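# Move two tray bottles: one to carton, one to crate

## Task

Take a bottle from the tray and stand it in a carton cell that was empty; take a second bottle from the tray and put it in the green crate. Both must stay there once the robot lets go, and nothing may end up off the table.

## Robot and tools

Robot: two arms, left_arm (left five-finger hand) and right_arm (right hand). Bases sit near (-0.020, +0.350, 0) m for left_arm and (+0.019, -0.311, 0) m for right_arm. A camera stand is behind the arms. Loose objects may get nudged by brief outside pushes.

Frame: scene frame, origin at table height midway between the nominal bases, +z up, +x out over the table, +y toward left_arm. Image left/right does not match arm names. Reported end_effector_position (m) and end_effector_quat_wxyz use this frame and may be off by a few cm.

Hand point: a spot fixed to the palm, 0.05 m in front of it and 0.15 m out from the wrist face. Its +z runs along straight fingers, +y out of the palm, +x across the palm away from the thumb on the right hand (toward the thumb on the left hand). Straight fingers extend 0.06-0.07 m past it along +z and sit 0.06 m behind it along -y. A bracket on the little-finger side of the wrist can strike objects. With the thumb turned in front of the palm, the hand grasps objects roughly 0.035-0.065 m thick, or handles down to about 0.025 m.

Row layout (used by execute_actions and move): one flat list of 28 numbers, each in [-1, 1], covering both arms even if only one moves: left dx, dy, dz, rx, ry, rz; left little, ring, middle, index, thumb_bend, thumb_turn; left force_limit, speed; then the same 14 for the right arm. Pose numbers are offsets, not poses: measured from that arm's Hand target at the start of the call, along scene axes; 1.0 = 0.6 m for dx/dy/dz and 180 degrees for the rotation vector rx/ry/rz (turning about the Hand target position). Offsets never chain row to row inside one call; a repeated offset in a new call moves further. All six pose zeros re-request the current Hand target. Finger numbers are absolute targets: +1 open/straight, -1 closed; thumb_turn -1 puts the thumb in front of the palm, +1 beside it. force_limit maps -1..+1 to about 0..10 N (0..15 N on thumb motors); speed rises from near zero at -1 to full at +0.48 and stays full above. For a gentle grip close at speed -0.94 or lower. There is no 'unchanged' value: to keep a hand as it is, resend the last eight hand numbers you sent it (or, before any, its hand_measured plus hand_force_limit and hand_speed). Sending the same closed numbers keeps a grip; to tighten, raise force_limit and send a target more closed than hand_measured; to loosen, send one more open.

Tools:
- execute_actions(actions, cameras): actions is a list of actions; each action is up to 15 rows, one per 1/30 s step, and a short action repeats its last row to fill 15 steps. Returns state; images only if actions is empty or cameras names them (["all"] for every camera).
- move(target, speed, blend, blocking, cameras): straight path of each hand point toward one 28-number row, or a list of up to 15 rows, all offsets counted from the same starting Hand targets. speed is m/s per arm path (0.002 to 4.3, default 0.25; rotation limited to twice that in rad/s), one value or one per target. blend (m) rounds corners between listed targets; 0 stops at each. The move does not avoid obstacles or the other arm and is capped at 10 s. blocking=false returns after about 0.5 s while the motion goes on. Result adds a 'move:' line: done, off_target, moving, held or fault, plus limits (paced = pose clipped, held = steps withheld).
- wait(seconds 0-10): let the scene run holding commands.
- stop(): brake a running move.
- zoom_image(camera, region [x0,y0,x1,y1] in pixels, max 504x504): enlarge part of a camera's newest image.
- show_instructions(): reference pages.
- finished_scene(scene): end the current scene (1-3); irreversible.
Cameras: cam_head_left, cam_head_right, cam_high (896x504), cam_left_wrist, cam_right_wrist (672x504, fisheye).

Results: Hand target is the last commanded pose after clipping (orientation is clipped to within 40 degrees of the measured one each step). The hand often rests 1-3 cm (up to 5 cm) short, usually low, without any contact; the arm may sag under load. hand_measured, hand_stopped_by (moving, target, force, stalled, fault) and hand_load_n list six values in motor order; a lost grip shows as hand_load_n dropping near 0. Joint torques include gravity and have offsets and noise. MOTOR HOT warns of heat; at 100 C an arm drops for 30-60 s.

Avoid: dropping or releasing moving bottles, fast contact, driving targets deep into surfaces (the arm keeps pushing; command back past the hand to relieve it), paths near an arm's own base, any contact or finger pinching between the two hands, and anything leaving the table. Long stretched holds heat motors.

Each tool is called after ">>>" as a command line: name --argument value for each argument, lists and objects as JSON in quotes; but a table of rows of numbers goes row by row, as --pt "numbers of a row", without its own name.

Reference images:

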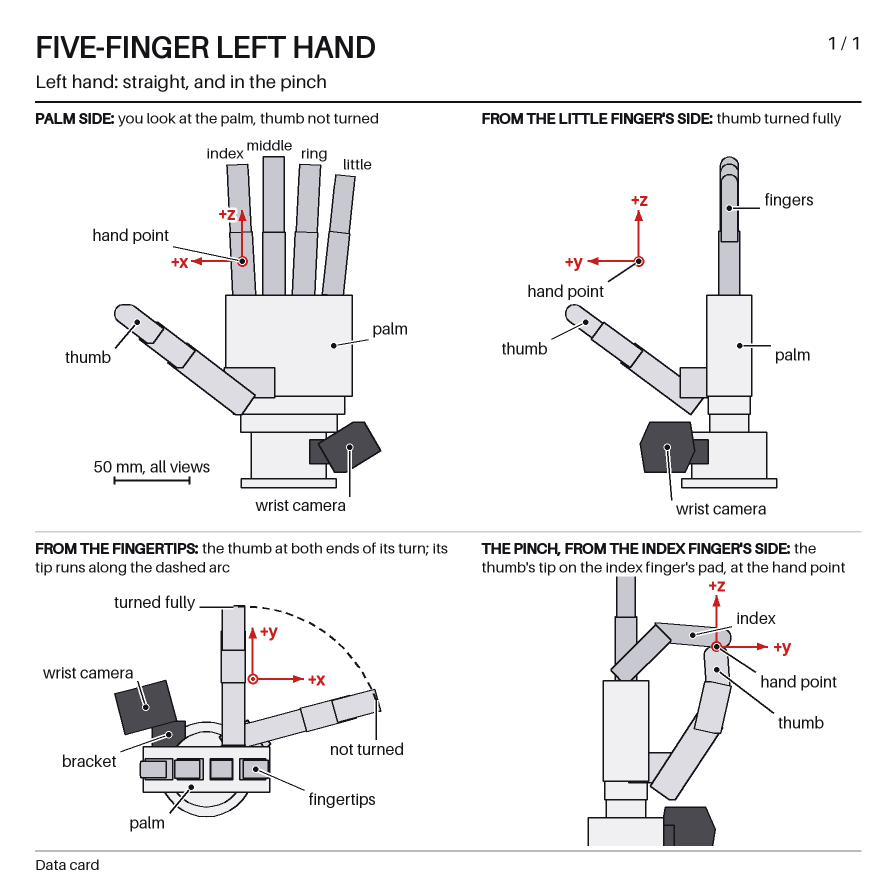

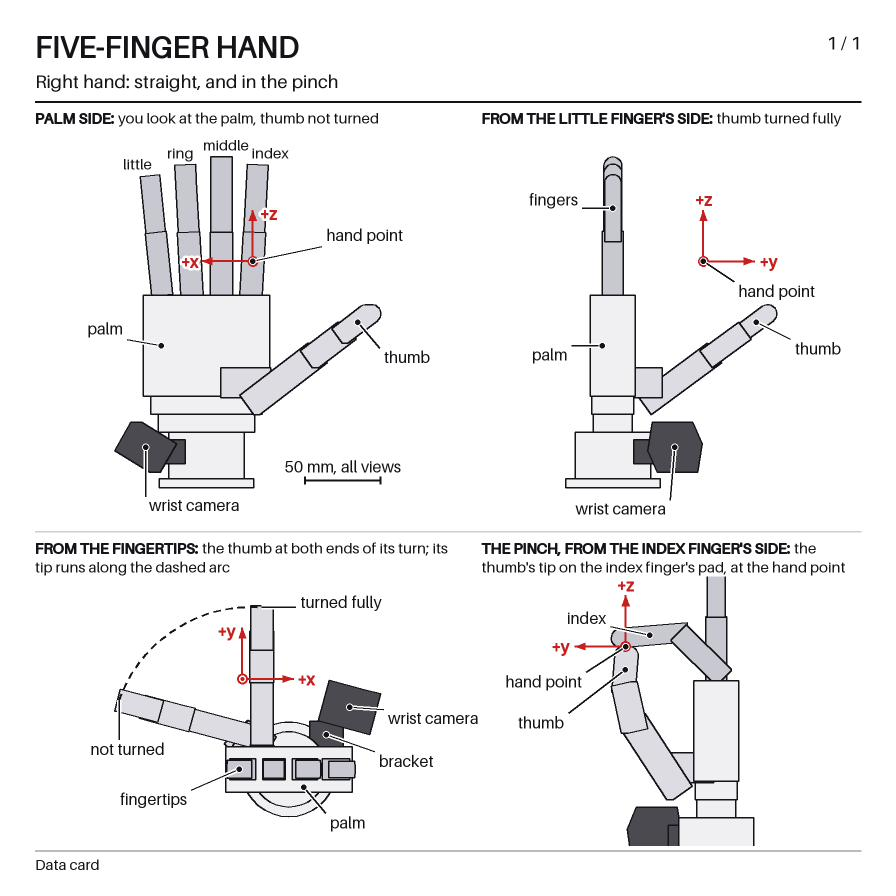

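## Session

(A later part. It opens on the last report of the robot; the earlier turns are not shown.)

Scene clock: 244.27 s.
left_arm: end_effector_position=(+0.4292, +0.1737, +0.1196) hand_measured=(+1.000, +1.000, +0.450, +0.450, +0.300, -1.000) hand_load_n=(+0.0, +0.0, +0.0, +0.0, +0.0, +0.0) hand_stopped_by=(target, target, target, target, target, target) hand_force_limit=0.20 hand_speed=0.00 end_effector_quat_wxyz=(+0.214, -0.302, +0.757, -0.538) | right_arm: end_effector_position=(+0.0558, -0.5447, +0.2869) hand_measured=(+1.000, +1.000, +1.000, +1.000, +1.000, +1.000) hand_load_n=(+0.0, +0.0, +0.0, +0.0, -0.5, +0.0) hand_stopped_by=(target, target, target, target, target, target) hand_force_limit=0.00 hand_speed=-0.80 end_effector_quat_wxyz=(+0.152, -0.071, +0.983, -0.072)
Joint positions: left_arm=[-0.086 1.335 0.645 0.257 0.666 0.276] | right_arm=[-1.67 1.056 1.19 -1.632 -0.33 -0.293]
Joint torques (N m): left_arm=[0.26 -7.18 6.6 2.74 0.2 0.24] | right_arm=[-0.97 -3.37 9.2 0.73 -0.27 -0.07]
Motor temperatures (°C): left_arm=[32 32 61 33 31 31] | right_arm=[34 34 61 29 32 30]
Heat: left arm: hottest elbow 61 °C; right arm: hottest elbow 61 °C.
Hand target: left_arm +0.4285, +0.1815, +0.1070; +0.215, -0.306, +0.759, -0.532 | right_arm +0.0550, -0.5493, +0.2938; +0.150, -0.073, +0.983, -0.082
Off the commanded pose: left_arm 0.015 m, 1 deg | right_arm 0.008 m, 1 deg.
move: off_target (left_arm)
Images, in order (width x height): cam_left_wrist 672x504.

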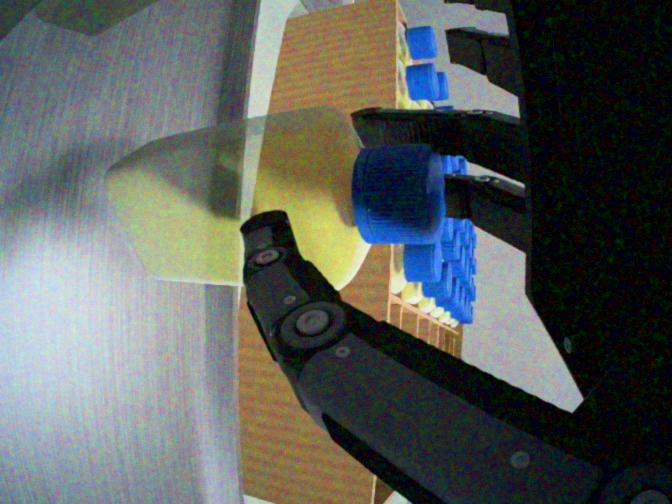

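>>> move --pt "0.0 0.0 -0.012 0 0 0 1 1 0.45 0.45 0.3 -1 0.2 0 0 0 0 0 0 0 1 1 1 1 1 1 0 -0.8" --speed 0.05 --cameras '["cam_left_wrist"]'

Scene clock: 270.17 s.
left_arm: end_effector_position=(+0.4299, +0.1737, +0.1136) hand_measured=(+1.000, +1.000, +0.450, +0.450, +0.300, -1.000) hand_load_n=(+0.0, +0.0, +0.0, +0.0, +0.0, +0.0) hand_stopped_by=(target, target, target, target, target, target) hand_force_limit=0.20 hand_speed=0.00 end_effector_quat_wxyz=(+0.215, -0.302, +0.757, -0.539) | right_arm: end_effector_position=(+0.0558, -0.5447, +0.2869) hand_measured=(+1.000, +1.000, +1.000, +1.000, +1.000, +1.000) hand_load_n=(+0.0, +0.0, +0.0, +0.0, +0.0, +0.0) hand_stopped_by=(target, target, target, target, target, target) hand_force_limit=0.00 hand_speed=-0.80 end_effector_quat_wxyz=(+0.152, -0.071, +0.983, -0.072)
Joint positions: left_arm=[-0.086 1.35 0.637 0.284 0.666 0.276] | right_arm=[-1.67 1.056 1.19 -1.632 -0.33 -0.293]
Joint torques (N m): left_arm=[0.26 -7.12 6.42 2.7 0.2 0.23] | right_arm=[-1.08 -3.37 9.14 0.95 -0.27 -0.04]
Motor temperatures (°C): left_arm=[32 32 58 33 31 31] | right_arm=[34 33 61 29 32 30]
Heat: left arm: hottest elbow 58 °C; right arm: hottest elbow 61 °C.
Hand target: left_arm +0.4286, +0.1815, +0.0999; +0.215, -0.306, +0.759, -0.532 | right_arm +0.0550, -0.5493, +0.2938; +0.150, -0.073, +0.983, -0.082
Off the commanded pose: left_arm 0.016 m, 1 deg | right_arm 0.008 m, 1 deg.
move: off_target (left_arm)
Images, in order (width x height): cam_left_wrist 672x504.

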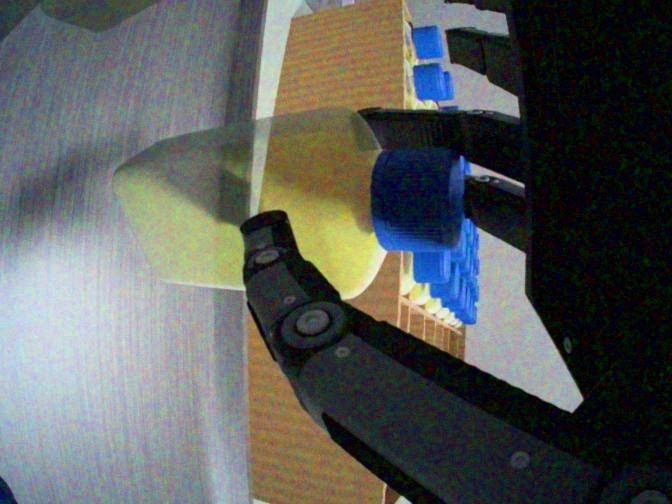

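>>> move --pt "-0.006 -0.016 0 0 0 0 1 1 0.45 0.45 0.3 -1 0.2 0 0 0 0 0 0 0 1 1 1 1 1 1 0 -0.8" --speed 0.05 --cameras '["cam_left_wrist"]'

Scene clock: 274.33 s.
left_arm: end_effector_position=(+0.4322, +0.1756, +0.1133) hand_measured=(+1.000, +1.000, +0.450, +0.450, +0.300, -1.000) hand_load_n=(+0.0, +0.0, +0.0, +0.5, +0.0, +0.0) hand_stopped_by=(target, target, target, target, target, target) hand_force_limit=0.20 hand_speed=0.00 end_effector_quat_wxyz=(+0.224, -0.303, +0.755, -0.537) | right_arm: end_effector_position=(+0.0558, -0.5447, +0.2869) hand_measured=(+1.000, +1.000, +1.000, +1.000, +1.000, +1.000) hand_load_n=(+0.0, +0.0, +0.0, +0.0, +0.0, +0.0) hand_stopped_by=(target, target, target, target, target, target) hand_force_limit=0.00 hand_speed=-0.80 end_effector_quat_wxyz=(+0.152, -0.071, +0.983, -0.072)
Joint positions: left_arm=[-0.086 1.35 0.632 0.299 0.652 0.276] | right_arm=[-1.67 1.056 1.19 -1.632 -0.33 -0.293]
Joint torques (N m): left_arm=[-2.08 -7.59 6.15 2.5 -0.14 0.1] | right_arm=[-0.32 -2.73 9.07 0.87 -0.3 -0.04]
Motor temperatures (°C): left_arm=[32 32 58 33 31 31] | right_arm=[34 33 61 29 32 30]
Heat: left arm: hottest elbow 58 °C; right arm: hottest elbow 61 °C.
Hand target: left_arm +0.4249, +0.1719, +0.0999; +0.215, -0.306, +0.759, -0.532 | right_arm +0.0550, -0.5493, +0.2938; +0.150, -0.073, +0.983, -0.082
Off the commanded pose: left_arm 0.016 m, 1 deg | right_arm 0.008 m, 1 deg.
move: off_target (left_arm)
Images, in order (width x height): cam_left_wrist 672x504.

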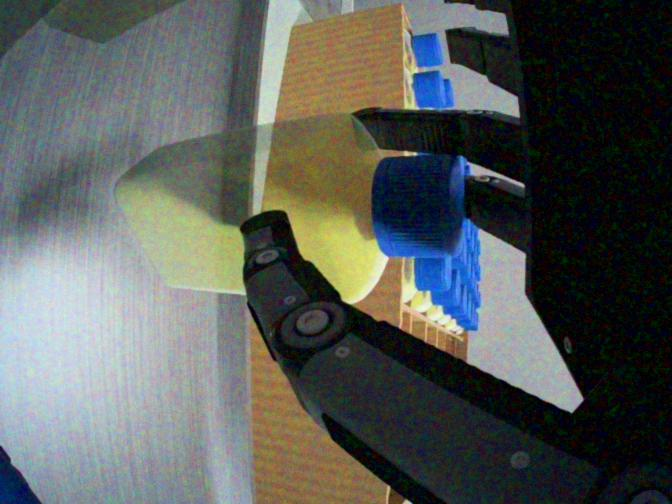

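>>> move --pt "-0.004 -0.02 0 0 0 0 1 1 0.45 0.45 0.3 -1 0.2 0 0 0 0 0 0 0 1 1 1 1 1 1 0 -0.8" --speed 0.05 --cameras '["cam_left_wrist"]'

Scene clock: 278.70 s.
left_arm: end_effector_position=(+0.4323, +0.1671, +0.1125) hand_measured=(+1.000, +1.000, +0.450, +0.450, +0.300, -1.000) hand_load_n=(+0.0, +0.0, +0.0, +0.5, +0.0, +0.5) hand_stopped_by=(target, target, target, target, target, target) hand_force_limit=0.20 hand_speed=0.00 end_effector_quat_wxyz=(+0.230, -0.302, +0.756, -0.534) | right_arm: end_effector_position=(+0.0558, -0.5447, +0.2869) hand_measured=(+1.000, +1.000, +1.000, +1.000, +1.000, +1.000) hand_load_n=(+0.0, +0.0, +0.0, +0.0, +0.0, +0.0) hand_stopped_by=(target, target, target, target, target, target) hand_force_limit=0.00 hand_speed=-0.80 end_effector_quat_wxyz=(+0.152, -0.071, +0.983, -0.072)
Joint positions: left_arm=[-0.115 1.35 0.629 0.312 0.616 0.272] | right_arm=[-1.67 1.056 1.19 -1.632 -0.33 -0.293]
Joint torques (N m): left_arm=[-2.55 -7.71 6.08 2.55 0.01 -0.05] | right_arm=[-0.85 -3.37 9.07 0.77 -0.29 -0.01]
Motor temperatures (°C): left_arm=[32 32 57 33 31 31] | right_arm=[34 33 61 29 32 30]
Heat: left arm: hottest elbow 57 °C; right arm: hottest elbow 61 °C.
Hand target: left_arm +0.4224, +0.1600, +0.0998; +0.215, -0.307, +0.759, -0.532 | right_arm +0.0550, -0.5493, +0.2938; +0.150, -0.073, +0.983, -0.082
Off the commanded pose: left_arm 0.018 m, 2 deg | right_arm 0.008 m, 1 deg.
move: off_target (left_arm)
Images, in order (width x height): cam_left_wrist 672x504.

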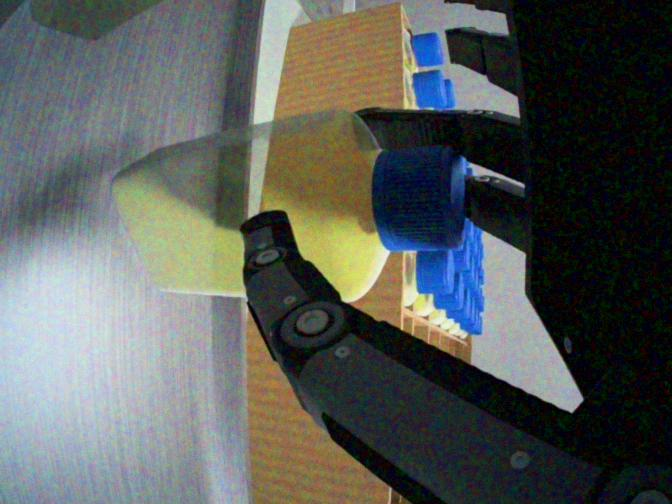

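>>> move --pt "0 0 0 0 0 0 1 1 0 0 0.15 -1 0.2 -0.88 0 0 0 0 0 0 1 1 1 1 1 1 0 -0.8" --speed 0.05 --cameras '["cam_left_wrist"]'

>>> zoom_image --camera "cam_left_wrist" --region '[200, 60, 540, 340]'

Scene clock: 283.63 s.
left_arm: end_effector_position=(+0.4334, +0.1661, +0.1144) hand_measured=(+1.000, +1.000, +0.242, +0.242, +0.204, -1.000) hand_load_n=(+0.0, +0.0, +8.5, +8.0, +13.0, +0.5) hand_stopped_by=(target, target, force, force, force, target) hand_force_limit=0.20 hand_speed=-0.88 end_effector_quat_wxyz=(+0.231, -0.301, +0.754, -0.537) | right_arm: end_effector_position=(+0.0558, -0.5447, +0.2869) hand_measured=(+1.000, +1.000, +1.000, +1.000, +1.000, +1.000) hand_load_n=(+0.0, +0.0, +0.0, +0.0, +0.0, +0.0) hand_stopped_by=(target, target, target, target, target, target) hand_force_limit=0.00 hand_speed=-0.80 end_effector_quat_wxyz=(+0.152, -0.071, +0.983, -0.072)
Joint positions: left_arm=[-0.116 1.35 0.629 0.322 0.616 0.266] | right_arm=[-1.67 1.056 1.19 -1.632 -0.33 -0.293]
Joint torques (N m): left_arm=[-2.43 -7.65 6.12 2.13 -0.02 0.02] | right_arm=[-0.73 -3.08 9.16 0.98 -0.28 -0.04]
Motor temperatures (°C): left_arm=[32 32 57 33 31 31] | right_arm=[34 33 61 29 32 30]
Heat: left arm: hottest elbow 57 °C; right arm: hottest elbow 61 °C.
Hand target: left_arm +0.4225, +0.1600, +0.0998; +0.215, -0.307, +0.759, -0.532 | right_arm +0.0550, -0.5493, +0.2938; +0.150, -0.073, +0.983, -0.082
Off the commanded pose: left_arm 0.019 m, 2 deg | right_arm 0.008 m, 1 deg.
move: off_target (left_arm)
Images, in order (width x height): cam_left_wrist 672x504.

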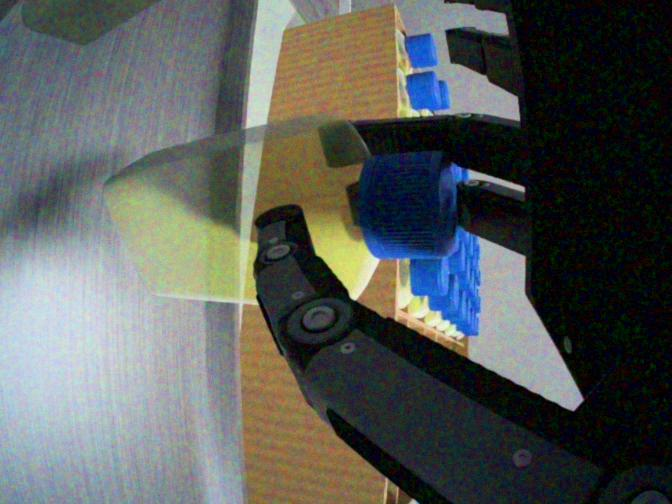

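Scaled by 1.482 from the camera's 672x504 image, which has a finer 960x720 frame.

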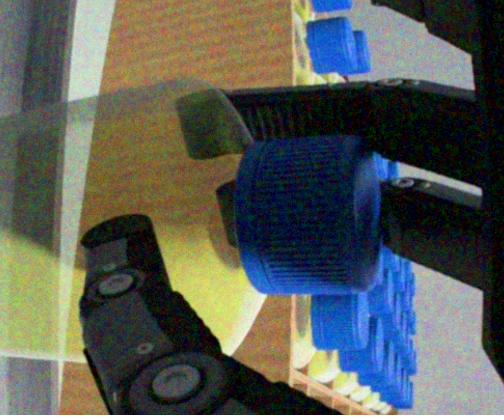

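>>> move --pt "0 0 0 0 0 0 1 1 0.45 0.45 0.3 -1 0.2 0 0 0 0 0 0 0 1 1 1 1 1 1 0 -0.8" --pt "0.0 -0.01 0.08 0 0 0 1 1 0.45 0.45 0.3 -1 0.2 0 0 0 0 0 0 0 1 1 1 1 1 1 0 -0.8" --pt "-0.008 -0.018 0.03 0 0 0 1 1 0.45 0.45 0.3 -1 0.2 0 0 0 0 0 0 0 1 1 1 1 1 1 0 -0.8" --speed 0.08 --cameras '["cam_left_wrist"]'

Scene clock: 311.37 s.
left_arm: end_effector_position=(+0.4191, +0.1562, +0.1239) hand_measured=(+1.000, +1.000, +0.450, +0.450, +0.300, -1.000) hand_load_n=(+0.0, +0.0, +0.0, +0.0, +0.0, +0.0) hand_stopped_by=(target, target, target, target, target, target) hand_force_limit=0.20 hand_speed=0.00 end_effector_quat_wxyz=(+0.223, -0.304, +0.759, -0.531) | right_arm: end_effector_position=(+0.0558, -0.5447, +0.2869) hand_measured=(+1.000, +1.000, +1.000, +1.000, +1.000, +1.000) hand_load_n=(+0.0, +0.0, +0.0, +0.0, +0.0, +0.0) hand_stopped_by=(target, target, target, target, target, target) hand_force_limit=0.00 hand_speed=-0.80 end_effector_quat_wxyz=(+0.152, -0.071, +0.983, -0.072)
Joint positions: left_arm=[-0.15 1.294 0.625 0.253 0.587 0.256] | right_arm=[-1.67 1.056 1.19 -1.632 -0.33 -0.293]
Joint torques (N m): left_arm=[-2.43 -6.77 7.71 2.76 -0.03 -0.04] | right_arm=[-0.73 -3.43 9.2 0.79 -0.32 -0.02]
Motor temperatures (°C): left_arm=[32 32 54 33 31 31] | right_arm=[34 33 61 29 32 30]
Heat: left arm: hottest elbow 54 °C; right arm: hottest elbow 61 °C.
Hand target: left_arm +0.4176, +0.1491, +0.1177; +0.215, -0.307, +0.759, -0.532 | right_arm +0.0550, -0.5493, +0.2938; +0.150, -0.073, +0.983, -0.082
Off the commanded pose: left_arm 0.009 m, 1 deg | right_arm 0.008 m, 1 deg.
move: done
Images, in order (width x height): cam_left_wrist 672x504.

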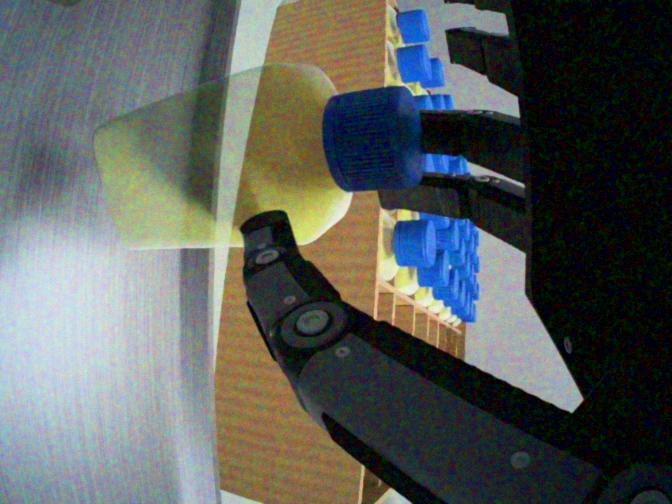

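>>> move --pt "0.0198 0.0412 0.02 0 0 0 1 1 0.45 0.45 0.3 -1 0.2 0 0 0 0 0 0 0 1 1 1 1 1 1 0 -0.8" --pt "0.0198 0.0412 -0.025 0 0 0 1 1 0.45 0.45 0.3 -1 0.2 0 0 0 0 0 0 0 1 1 1 1 1 1 0 -0.8" --speed 0.08 --cameras '["cam_left_wrist"]'

Scene clock: 328.53 s.
left_arm: end_effector_position=(+0.4244, +0.1670, +0.1136) hand_measured=(+1.000, +1.000, +0.450, +0.450, +0.300, -1.000) hand_load_n=(+0.0, +0.0, +0.5, +0.0, +0.0, +0.0) hand_stopped_by=(target, target, target, target, target, target) hand_force_limit=0.20 hand_speed=0.00 end_effector_quat_wxyz=(+0.213, -0.301, +0.757, -0.540) | right_arm: end_effector_position=(+0.0558, -0.5447, +0.2869) hand_measured=(+1.000, +1.000, +1.000, +1.000, +1.000, +1.000) hand_load_n=(+0.0, +0.0, +0.0, +0.0, +0.0, +0.0) hand_stopped_by=(target, target, target, target, target, target) hand_force_limit=0.00 hand_speed=-0.80 end_effector_quat_wxyz=(+0.152, -0.071, +0.983, -0.072)
Joint positions: left_arm=[-0.105 1.34 0.625 0.292 0.654 0.265] | right_arm=[-1.67 1.056 1.19 -1.632 -0.33 -0.293]
Joint torques (N m): left_arm=[0.09 -6.42 7.82 2.29 -0.01 0.23] | right_arm=[-0.56 -3.43 9.14 0.76 -0.32 -0.02]
Motor temperatures (°C): left_arm=[32 32 54 33 31 31] | right_arm=[34 33 61 29 32 30]
Heat: left arm: hottest elbow 54 °C; right arm: hottest elbow 61 °C.
Hand target: left_arm +0.4295, +0.1739, +0.1027; +0.215, -0.307, +0.759, -0.532 | right_arm +0.0550, -0.5493, +0.2938; +0.150, -0.073, +0.983, -0.082
Off the commanded pose: left_arm 0.014 m, 1 deg | right_arm 0.008 m, 1 deg.
move: off_target (left_arm)
Images, in order (width x height): cam_left_wrist 672x504.

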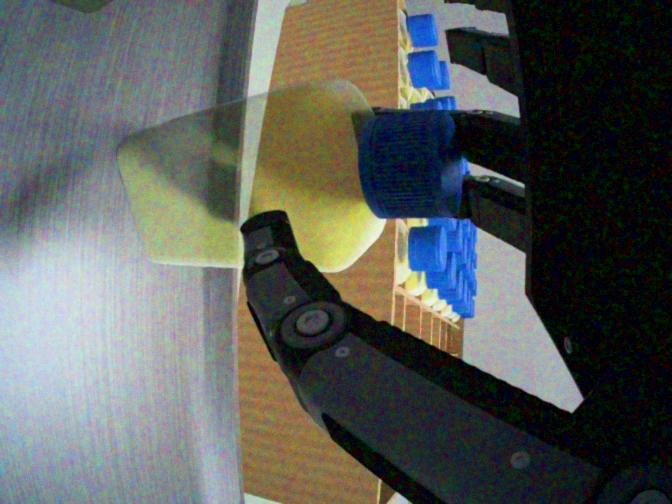

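>>> move --pt "0.0 0.003 -0.01 0 0 0 1 1 0.45 0.45 0.3 -1 0.2 0 0 0 0 0 0 0 1 1 1 1 1 1 0 -0.8" --pt "0 0.003 -0.01 0 0 0 1 1 0 0 0.15 -1 0.2 -0.88 0 0 0 0 0 0 1 1 1 1 1 1 0 -0.8" --speed 0.05 --cameras '["cam_left_wrist"]'

>>> zoom_image --camera "cam_left_wrist" --region '[200, 60, 540, 340]'

Scene clock: 334.23 s.
left_arm: end_effector_position=(+0.4277, +0.1654, +0.1145) hand_measured=(+1.000, +1.000, +0.252, +0.242, +0.198, -1.000) hand_load_n=(+0.0, +0.0, +5.5, +12.0, +9.0, +0.0) hand_stopped_by=(target, target, force, force, force, target) hand_force_limit=0.20 hand_speed=-0.88 end_effector_quat_wxyz=(+0.218, -0.293, +0.754, -0.546) | right_arm: end_effector_position=(+0.0558, -0.5447, +0.2869) hand_measured=(+1.000, +1.000, +1.000, +1.000, +1.000, +1.000) hand_load_n=(+0.0, +0.0, +0.0, +0.0, +0.0, -0.5) hand_stopped_by=(target, target, target, target, target, target) hand_force_limit=0.00 hand_speed=-0.80 end_effector_quat_wxyz=(+0.152, -0.071, +0.983, -0.072)
Joint positions: left_arm=[-0.105 1.351 0.625 0.323 0.662 0.265] | right_arm=[-1.67 1.056 1.19 -1.632 -0.33 -0.293]
Joint torques (N m): left_arm=[0.44 -6.24 7.17 1.85 -0.15 0.25] | right_arm=[-0.79 -3.31 9.13 0.77 -0.3 -0.02]
Motor temperatures (°C): left_arm=[32 32 54 33 31 31] | right_arm=[34 33 61 29 32 30]
Heat: left arm: hottest elbow 54 °C; right arm: hottest elbow 61 °C.
Hand target: left_arm +0.4295, +0.1756, +0.0967; +0.215, -0.307, +0.759, -0.532 | right_arm +0.0550, -0.5493, +0.2938; +0.150, -0.073, +0.983, -0.082
Off the commanded pose: left_arm 0.021 m, 2 deg | right_arm 0.008 m, 1 deg.
move: off_target (left_arm); target 2's new numbers were sent with left_arm's hand 0.019 m and 2 deg from that target
Images, in order (width x height): cam_left_wrist 672x504.

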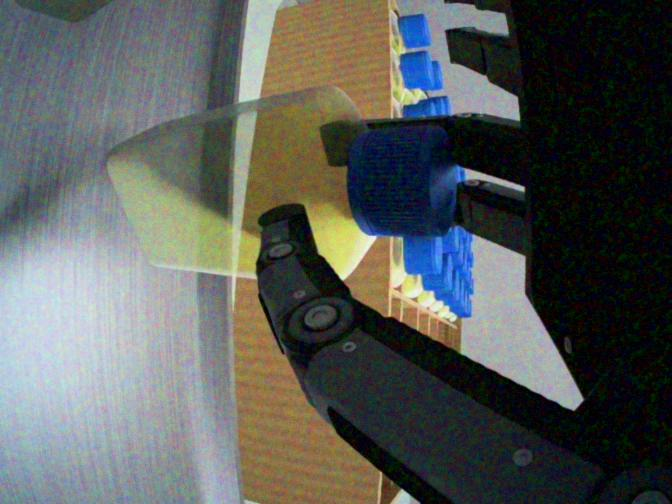

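Scaled by 1.482 from the camera's 672x504 image, which has a finer 960x720 frame.

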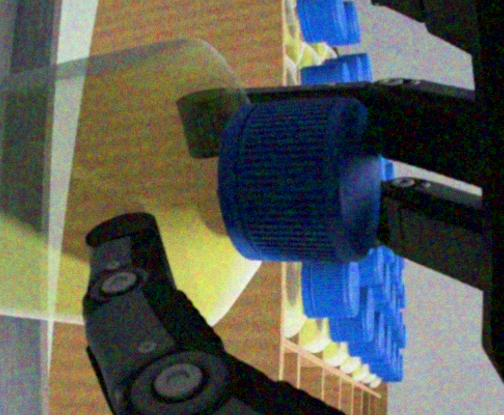

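>>> move --pt "0 0 0 0 0 0 1 1 0 0.3 0.15 -1 0.2 -0.85 0 0 0 0 0 0 1 1 1 1 1 1 0 -0.8" --pt "0 0 0 0 0 0 1 1 -0.05 0.3 0.12 -1 0.7 -0.9 0 0 0 0 0 0 1 1 1 1 1 1 0 -0.8" --speed 0.05 --cameras '["cam_left_wrist"]'

Scene clock: 345.73 s.
left_arm: end_effector_position=(+0.4277, +0.1654, +0.1143) hand_measured=(+1.000, +1.000, +0.252, +0.300, +0.180, -1.000) hand_load_n=(+0.0, +0.0, +12.0, +0.0, +12.5, +3.0) hand_stopped_by=(target, target, force, target, force, target) hand_force_limit=0.70 hand_speed=-0.90 end_effector_quat_wxyz=(+0.218, -0.293, +0.754, -0.546) | right_arm: end_effector_position=(+0.0558, -0.5447, +0.2869) hand_measured=(+1.000, +1.000, +1.000, +1.000, +1.000, +1.000) hand_load_n=(+0.0, +0.0, +0.0, +0.0, -0.5, +0.0) hand_stopped_by=(target, target, target, target, target, target) hand_force_limit=0.00 hand_speed=-0.80 end_effector_quat_wxyz=(+0.152, -0.071, +0.983, -0.072)
Joint positions: left_arm=[-0.105 1.351 0.625 0.323 0.662 0.266] | right_arm=[-1.67 1.056 1.19 -1.632 -0.33 -0.293]
Joint torques (N m): left_arm=[0.44 -6.3 7.17 1.85 -0.15 0.24] | right_arm=[-0.56 -3.37 9.21 0.84 -0.28 -0.03]
Motor temperatures (°C): left_arm=[32 32 54 33 31 31] | right_arm=[34 33 61 29 32 30]
Heat: left arm: hottest elbow 54 °C; right arm: hottest elbow 61 °C.
Hand target: left_arm +0.4295, +0.1757, +0.0968; +0.215, -0.306, +0.759, -0.532 | right_arm +0.0550, -0.5493, +0.2938; +0.150, -0.073, +0.983, -0.082
Off the commanded pose: left_arm 0.020 m, 2 deg | right_arm 0.008 m, 1 deg.
move: off_target (left_arm); target 2's new numbers were sent with left_arm's hand 0.021 m and 2 deg from that target
Images, in order (width x height): cam_left_wrist 672x504.

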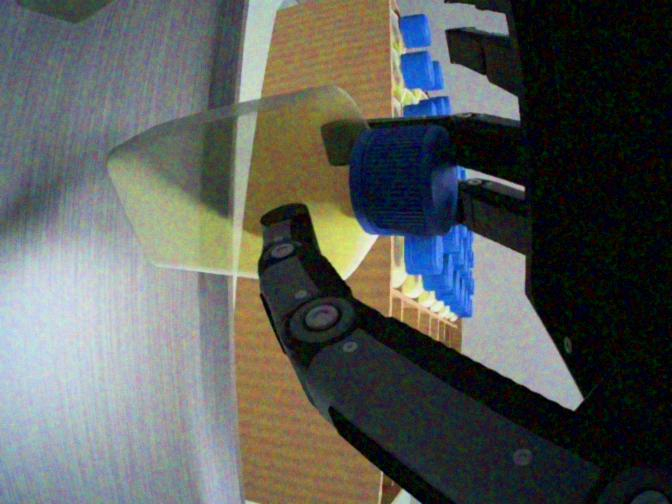

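>>> move --pt "0.01 -0.012 0.06 0 0 0 1 1 -0.05 0.3 0.12 -1 0.7 -0.9 0 0 0 0 0 0 1 1 1 1 1 1 0 -0.8" --speed 0.1 --cameras '["cam_left_wrist"]'

Scene clock: 350.00 s.
left_arm: end_effector_position=(+0.4219, +0.1690, +0.1160) hand_measured=(+1.000, +1.000, +0.252, +0.300, +0.180, -1.000) hand_load_n=(+0.0, +0.0, +12.0, +0.0, +12.5, +2.0) hand_stopped_by=(target, target, force, target, force, target) hand_force_limit=0.70 hand_speed=-0.90 end_effector_quat_wxyz=(+0.204, -0.313, +0.762, -0.529) | right_arm: end_effector_position=(+0.0558, -0.5447, +0.2869) hand_measured=(+1.000, +1.000, +1.000, +1.000, +1.000, +1.000) hand_load_n=(+0.0, +0.0, +0.0, +0.0, +0.0, +0.0) hand_stopped_by=(target, target, target, target, target, target) hand_force_limit=0.00 hand_speed=-0.80 end_effector_quat_wxyz=(+0.152, -0.071, +0.983, -0.072)
Joint positions: left_arm=[-0.105 1.323 0.642 0.219 0.642 0.266] | right_arm=[-1.67 1.056 1.19 -1.632 -0.33 -0.293]
Joint torques (N m): left_arm=[-1.03 -8.76 10.74 1.29 0 0.14] | right_arm=[-0.38 -3.31 9.09 0.81 -0.32 -0.04]
Motor temperatures (°C): left_arm=[32 32 54 33 31 31] | right_arm=[34 33 61 29 32 30]
Heat: left arm: hottest elbow 54 °C; right arm: hottest elbow 61 °C.
Hand target: left_arm +0.4356, +0.1684, +0.1329; +0.215, -0.307, +0.759, -0.532 | right_arm +0.0550, -0.5493, +0.2938; +0.150, -0.073, +0.983, -0.082
Off the commanded pose: left_arm 0.022 m, 2 deg | right_arm 0.008 m, 1 deg.
move: off_target (left_arm)
Images, in order (width x height): cam_left_wrist 672x504.

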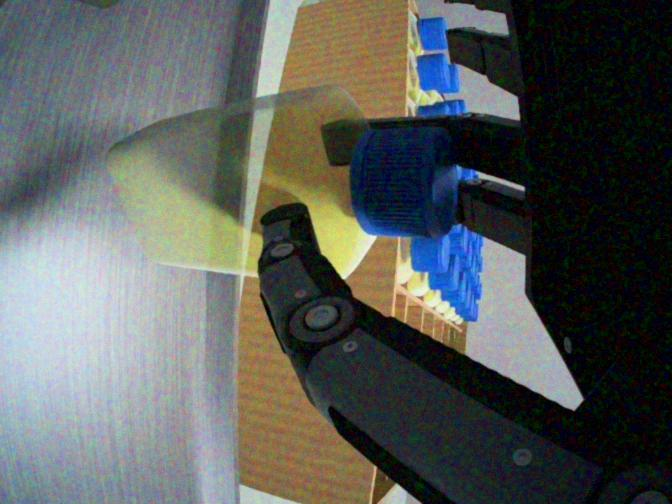

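>>> move --pt "0.012 -0.012 0.05 0 0 0 1 1 -0.05 0.3 0.12 -1 0.7 -0.9 0 0 0 0 0 0 1 1 1 1 1 1 0 -0.8" --speed 0.1 --cameras '["cam_left_wrist"]'

Scene clock: 353.93 s.
left_arm: end_effector_position=(+0.4166, +0.1722, +0.1191) hand_measured=(+1.000, +1.000, +0.252, +0.300, +0.180, -1.000) hand_load_n=(+0.0, +0.0, +11.0, +0.0, +12.5, +3.5) hand_stopped_by=(target, target, force, target, force, target) hand_force_limit=0.70 hand_speed=-0.90 end_effector_quat_wxyz=(+0.187, -0.334, +0.769, -0.512) | right_arm: end_effector_position=(+0.0558, -0.5447, +0.2869) hand_measured=(+1.000, +1.000, +1.000, +1.000, +1.000, +1.000) hand_load_n=(+0.0, +0.0, +0.0, +0.0, +0.0, +0.0) hand_stopped_by=(target, target, target, target, target, target) hand_force_limit=0.00 hand_speed=-0.80 end_effector_quat_wxyz=(+0.152, -0.071, +0.983, -0.072)
Joint positions: left_arm=[-0.105 1.299 0.669 0.106 0.625 0.266] | right_arm=[-1.67 1.056 1.19 -1.632 -0.33 -0.293]
Joint torques (N m): left_arm=[-2.37 -9.99 13.33 2.02 0.14 0.06] | right_arm=[-0.67 -3.43 9.16 0.77 -0.28 0.02]
Motor temperatures (°C): left_arm=[32 32 54 33 31 31] | right_arm=[34 33 61 29 32 30]
Heat: left arm: hottest elbow 54 °C; right arm: hottest elbow 61 °C.
Hand target: left_arm +0.4428, +0.1612, +0.1628; +0.215, -0.307, +0.759, -0.532 | right_arm +0.0550, -0.5493, +0.2938; +0.150, -0.073, +0.983, -0.082
Off the commanded pose: left_arm 0.052 m, 5 deg | right_arm 0.008 m, 1 deg.
move: off_target (left_arm)
Images, in order (width x height): cam_left_wrist 672x504.

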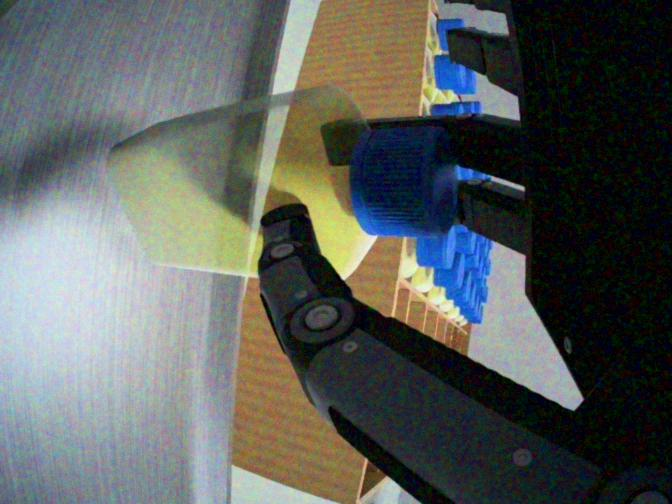

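>>> move --pt "0.0 0.0 0.06 0 0 0 1 1 -0.05 0.3 0.12 -1 0.7 -0.9 0 0 0 0 0 0 1 1 1 1 1 1 0 -0.8" --speed 0.1 --cameras '["cam_left_wrist"]'

Scene clock: 359.83 s.
left_arm: end_effector_position=(+0.4192, +0.1719, +0.1554) hand_measured=(+1.000, +1.000, +0.252, +0.300, +0.180, -1.000) hand_load_n=(+0.0, +0.0, +11.0, +0.0, +12.5, +3.0) hand_stopped_by=(target, target, force, target, force, target) hand_force_limit=0.70 hand_speed=-0.90 end_effector_quat_wxyz=(+0.188, -0.333, +0.769, -0.513) | right_arm: end_effector_position=(+0.0558, -0.5447, +0.2869) hand_measured=(+1.000, +1.000, +1.000, +1.000, +1.000, +1.000) hand_load_n=(+0.0, +0.0, +0.0, +0.0, +0.0, +0.0) hand_stopped_by=(target, target, target, target, target, target) hand_force_limit=0.00 hand_speed=-0.80 end_effector_quat_wxyz=(+0.152, -0.071, +0.983, -0.072)
Joint positions: left_arm=[-0.105 1.24 0.729 -0.009 0.625 0.266] | right_arm=[-1.67 1.056 1.19 -1.632 -0.33 -0.293]
Joint torques (N m): left_arm=[-2.37 -9.23 13.98 2.03 0.14 0.06] | right_arm=[-0.5 -2.84 9.14 0.77 -0.28 -0.03]
Motor temperatures (°C): left_arm=[32 32 56 33 31 31] | right_arm=[34 33 61 29 32 30]
Heat: left arm: hottest elbow 56 °C; right arm: hottest elbow 61 °C.
Hand target: left_arm +0.4427, +0.1612, +0.1987; +0.215, -0.307, +0.759, -0.532 | right_arm +0.0550, -0.5493, +0.2938; +0.150, -0.073, +0.983, -0.082
Off the commanded pose: left_arm 0.050 m, 5 deg | right_arm 0.008 m, 1 deg.
move: off_target (left_arm)
Images, in order (width x height): cam_left_wrist 672x504.

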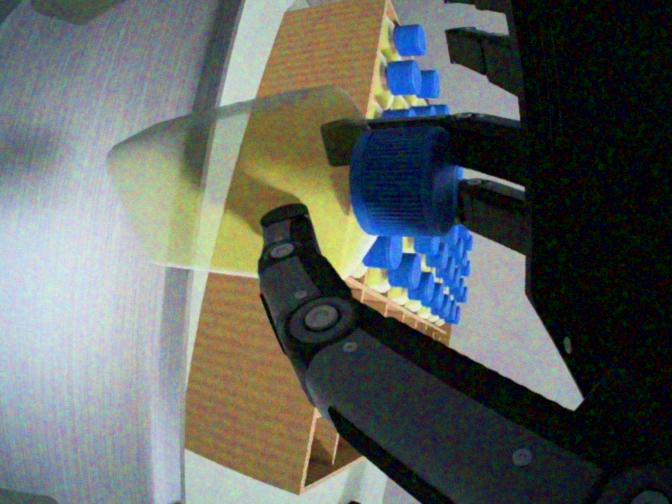

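>>> move --pt "0.0 0.0 0.15 0 0 0 1 1 -0.05 0.3 0.12 -1 0.7 -0.9 0 0 0 0 0 0 1 1 1 1 1 1 0 -0.8" --pt "-0.1545 -0.235 0.2 0 0 0.2444 1 1 -0.05 0.3 0.12 -1 0.7 -0.9 0 0 0 0 0 0 1 1 1 1 1 1 0 -0.8" --speed 0.12 --blend 0.02 --cameras '["cam_left_wrist","cam_head_right","cam_high"]'

Scene clock: 375.20 s.
left_arm: end_effector_position=(+0.3409, +0.0421, +0.2749) hand_measured=(+1.000, +1.000, +0.252, +0.300, +0.180, -1.000) hand_load_n=(+0.0, +0.0, +11.0, +0.0, +12.5, +3.5) hand_stopped_by=(target, target, force, target, force, target) hand_force_limit=0.70 hand_speed=-0.90 end_effector_quat_wxyz=(-0.406, +0.564, -0.612, +0.378) | right_arm: end_effector_position=(+0.0558, -0.5447, +0.2869) hand_measured=(+1.000, +1.000, +1.000, +1.000, +1.000, +1.000) hand_load_n=(+0.0, +0.0, +0.0, +0.0, +0.0, +0.5) hand_stopped_by=(target, target, target, target, target, target) hand_force_limit=0.00 hand_speed=-0.80 end_effector_quat_wxyz=(+0.152, -0.071, +0.983, -0.072)
Joint positions: left_arm=[-0.924 1.094 0.967 -0.481 -0.833 -0.4] | right_arm=[-1.67 1.056 1.19 -1.632 -0.33 -0.293]
Joint torques (N m): left_arm=[-2.14 -6.42 15.58 1.85 -0.66 -0.04] | right_arm=[-0.5 -3.19 9.17 0.88 -0.28 -0.05]
Motor temperatures (°C): left_arm=[32 32 63 33 31 31] | right_arm=[34 33 61 29 32 30]
Heat: left arm: hottest elbow 63 °C; right arm: hottest elbow 61 °C.
Hand target: left_arm +0.3501, +0.0203, +0.3188; -0.399, +0.569, -0.589, +0.413 | right_arm +0.0550, -0.5493, +0.2938; +0.150, -0.073, +0.983, -0.082
Off the commanded pose: left_arm 0.050 m, 5 deg | right_arm 0.008 m, 1 deg.
move: off_target (left_arm)
Images, in order (width x height): cam_head_right 896x504, cam_high 896x504, cam_left_wrist 672x504.

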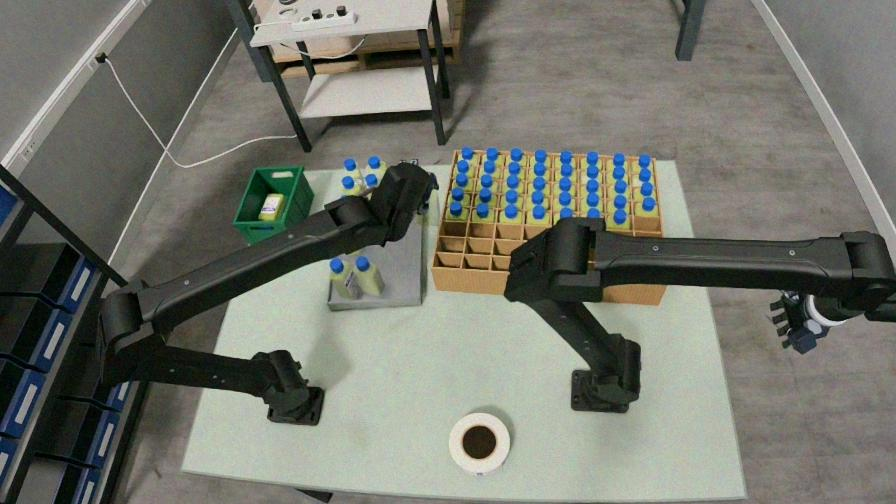

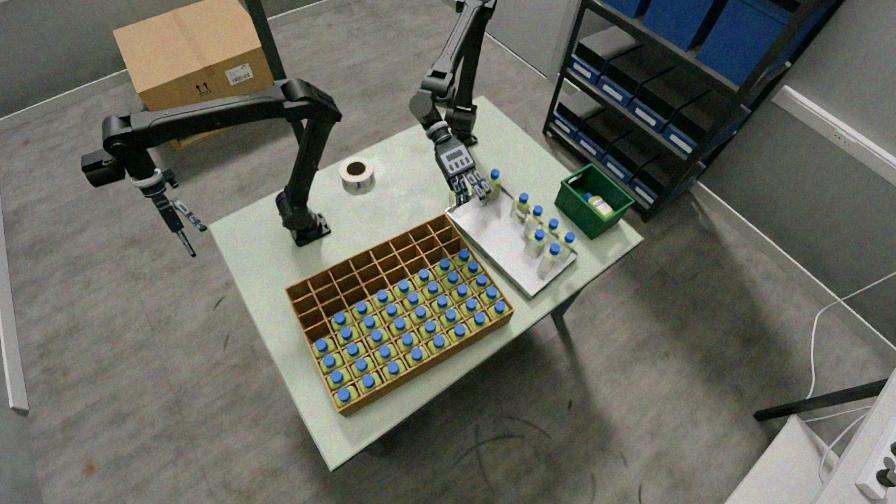

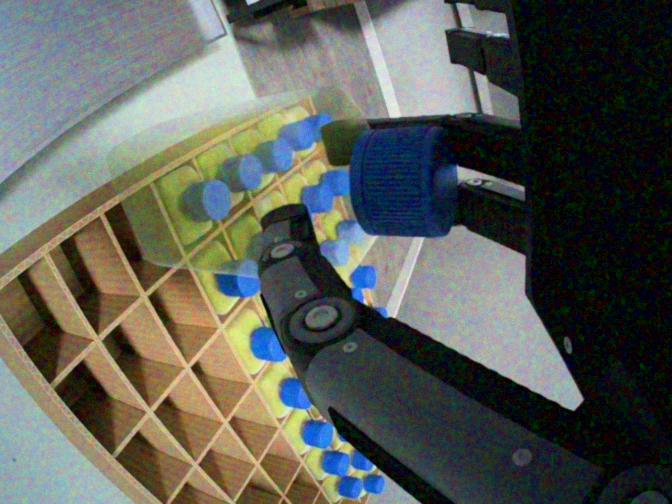

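>>> move --pt "-0.005 -0.025 -0.17 0 0 0 1 1 -0.05 0.3 0.12 -1 0.7 -0.9 0 0 0 0 0 0 1 1 1 1 1 1 0 -0.8" --speed 0.1 --cameras '["cam_left_wrist","cam_high"]'

>>> zoom_image --camera "cam_high" --region '[390, 150, 510, 270]'

>>> zoom_image --camera "cam_left_wrist" --region '[0, 60, 400, 400]'

Scene clock: 382.93 s.
left_arm: end_effector_position=(+0.3499, +0.0135, +0.2159) hand_measured=(+1.000, +1.000, +0.252, +0.300, +0.180, -1.000) hand_load_n=(+0.0, +0.0, +11.0, +0.0, +12.5, +3.5) hand_stopped_by=(target, target, force, target, force, target) hand_force_limit=0.70 hand_speed=-0.90 end_effector_quat_wxyz=(-0.403, +0.567, -0.595, +0.401) | right_arm: end_effector_position=(+0.0558, -0.5447, +0.2869) hand_measured=(+1.000, +1.000, +1.000, +1.000, +1.000, +1.000) hand_load_n=(+0.0, +0.0, +0.0, +0.0, +0.0, +0.0) hand_stopped_by=(target, target, target, target, target, target) hand_force_limit=0.00 hand_speed=-0.80 end_effector_quat_wxyz=(+0.152, -0.071, +0.983, -0.072)
Joint positions: left_arm=[-0.951 1.197 0.86 -0.233 -0.859 -0.425] | right_arm=[-1.67 1.056 1.19 -1.632 -0.33 -0.293]
Joint torques (N m): left_arm=[-2.43 -7.65 8.64 2.88 -0.65 -0.05] | right_arm=[-0.73 -3.6 9.2 0.84 -0.32 -0.02]
Motor temperatures (°C): left_arm=[32 32 62 33 31 31] | right_arm=[34 33 61 29 32 30]
Heat: left arm: hottest elbow 62 °C; right arm: hottest elbow 61 °C.
Hand target: left_arm +0.3471, +0.0053, +0.2167; -0.399, +0.569, -0.589, +0.413 | right_arm +0.0550, -0.5493, +0.2938; +0.150, -0.073, +0.983, -0.082
Off the commanded pose: left_arm 0.009 m, 2 deg | right_arm 0.008 m, 1 deg.
move: done
Images, in order (width x height): cam_high 896x504, cam_left_wrist 672x504.

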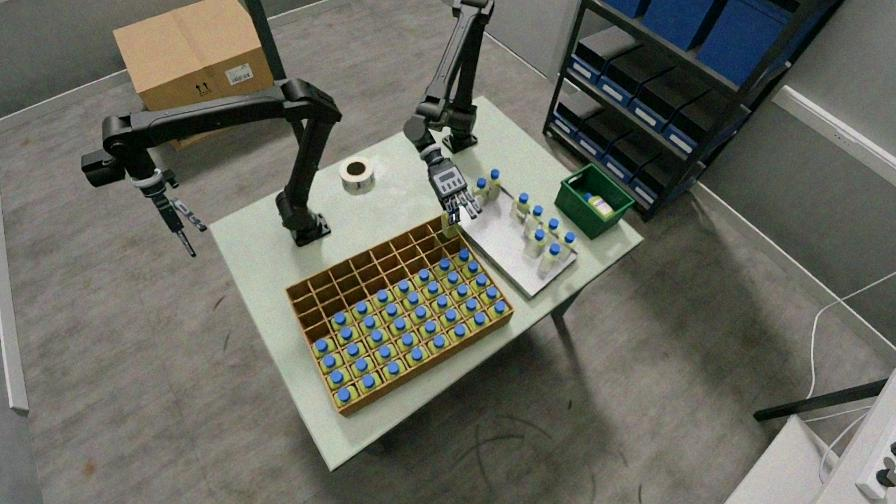

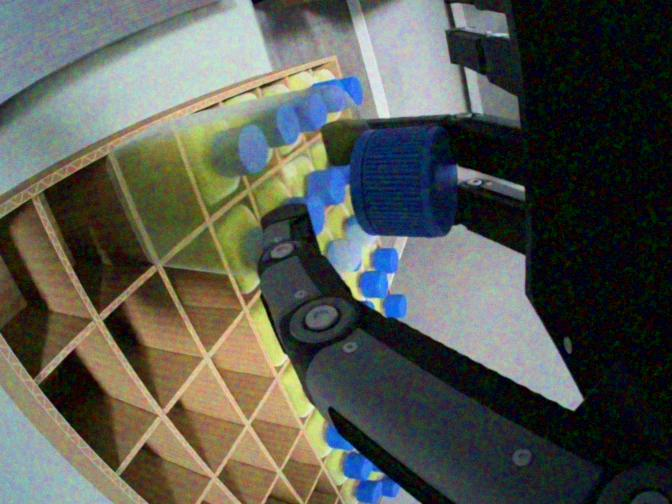

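Scaled by 4.200 from the camera's 896x504 image, which has a finer 1280x720 frame.

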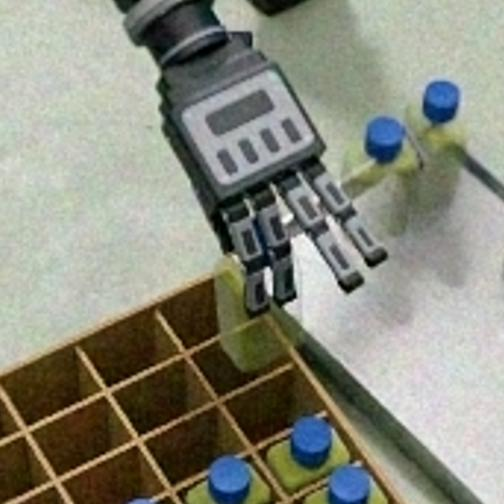

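Scaled by 1.260 from the camera's 672x504 image, which has a finer 960x720 frame.

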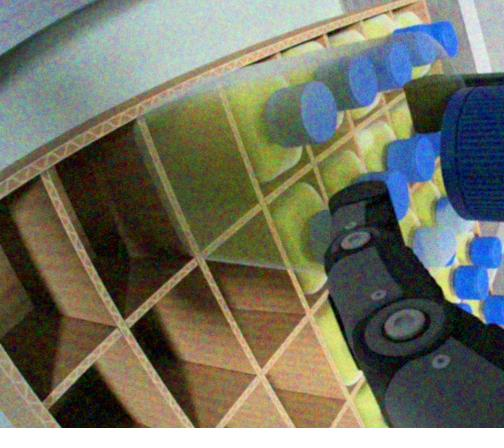

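>>> move --pt "-0.02 -0.02 -0.03 0 -0.0139 0 1 1 -0.05 0.3 0.12 -1 0.7 -0.9 0 0 0 0 0 0 1 1 1 1 1 1 0 -0.8" --speed 0.06 --cameras '["cam_left_wrist","cam_high"]'

>>> zoom_image --camera "cam_high" --region '[410, 190, 490, 270]'

>>> zoom_image --camera "cam_left_wrist" --region '[0, 60, 400, 400]'

Scene clock: 410.70 s.
left_arm: end_effector_position=(+0.3380, +0.0000, +0.1993) hand_measured=(+1.000, +1.000, +0.252, +0.300, +0.180, -1.000) hand_load_n=(+0.0, +0.0, +11.0, +0.0, +12.5, +3.5) hand_stopped_by=(target, target, force, target, force, target) hand_force_limit=0.70 hand_speed=-0.90 end_effector_quat_wxyz=(-0.415, +0.559, -0.585, +0.416) | right_arm: end_effector_position=(+0.0558, -0.5447, +0.2869) hand_measured=(+1.000, +1.000, +1.000, +1.000, +1.000, +1.000) hand_load_n=(+0.0, +0.0, +0.0, +0.0, +0.0, +0.0) hand_stopped_by=(target, target, target, target, target, target) hand_force_limit=0.00 hand_speed=-0.80 end_effector_quat_wxyz=(+0.152, -0.071, +0.983, -0.072)
Joint positions: left_arm=[-1.01 1.226 0.81 -0.125 -0.926 -0.425] | right_arm=[-1.67 1.056 1.19 -1.632 -0.33 -0.293]
Joint torques (N m): left_arm=[-2.32 -7.59 8.32 2.91 -0.66 -0.01] | right_arm=[-0.73 -3.19 9.11 0.87 -0.32 0]
Motor temperatures (°C): left_arm=[32 32 59 33 31 31] | right_arm=[34 33 61 29 32 30]
Heat: left arm: hottest elbow 59 °C; right arm: hottest elbow 61 °C.
Hand target: left_arm +0.3351, -0.0068, +0.1989; -0.412, +0.560, -0.580, +0.426 | right_arm +0.0550, -0.5493, +0.2938; +0.150, -0.073, +0.983, -0.082
Off the commanded pose: left_arm 0.007 m, 1 deg | right_arm 0.008 m, 1 deg.
move: done
Images, in order (width x height): cam_high 896x504, cam_left_wrist 672x504.

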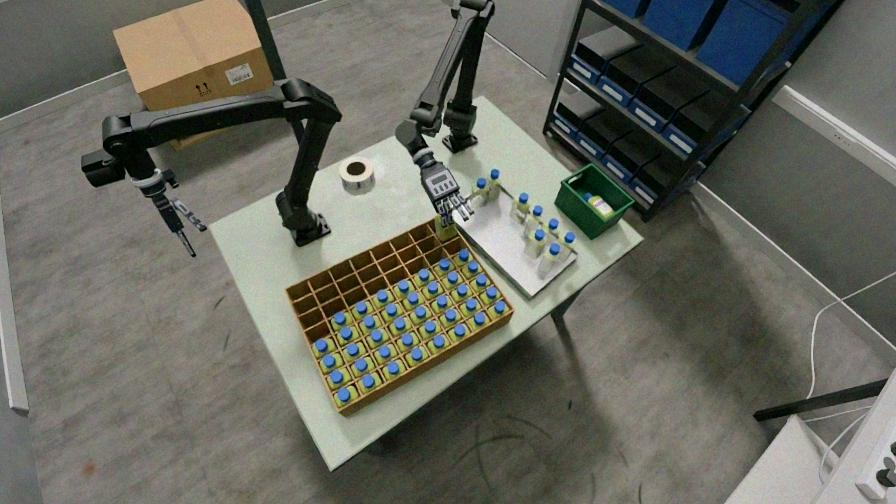

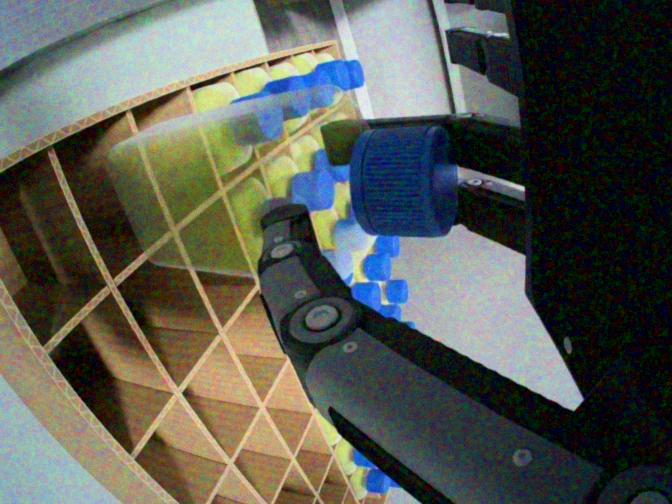

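Scaled by 6.300 from the camera's 896x504 image, which has a finer 1280x720 frame.

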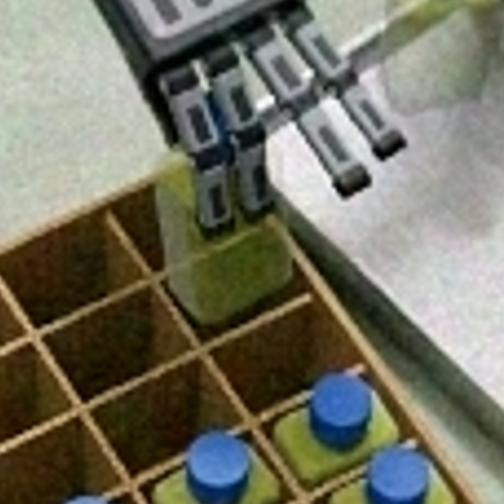

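Scaled by 1.260 from the camera's 672x504 image, which has a finer 960x720 frame.

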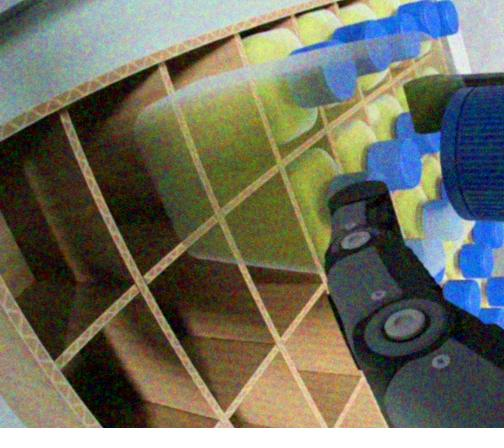

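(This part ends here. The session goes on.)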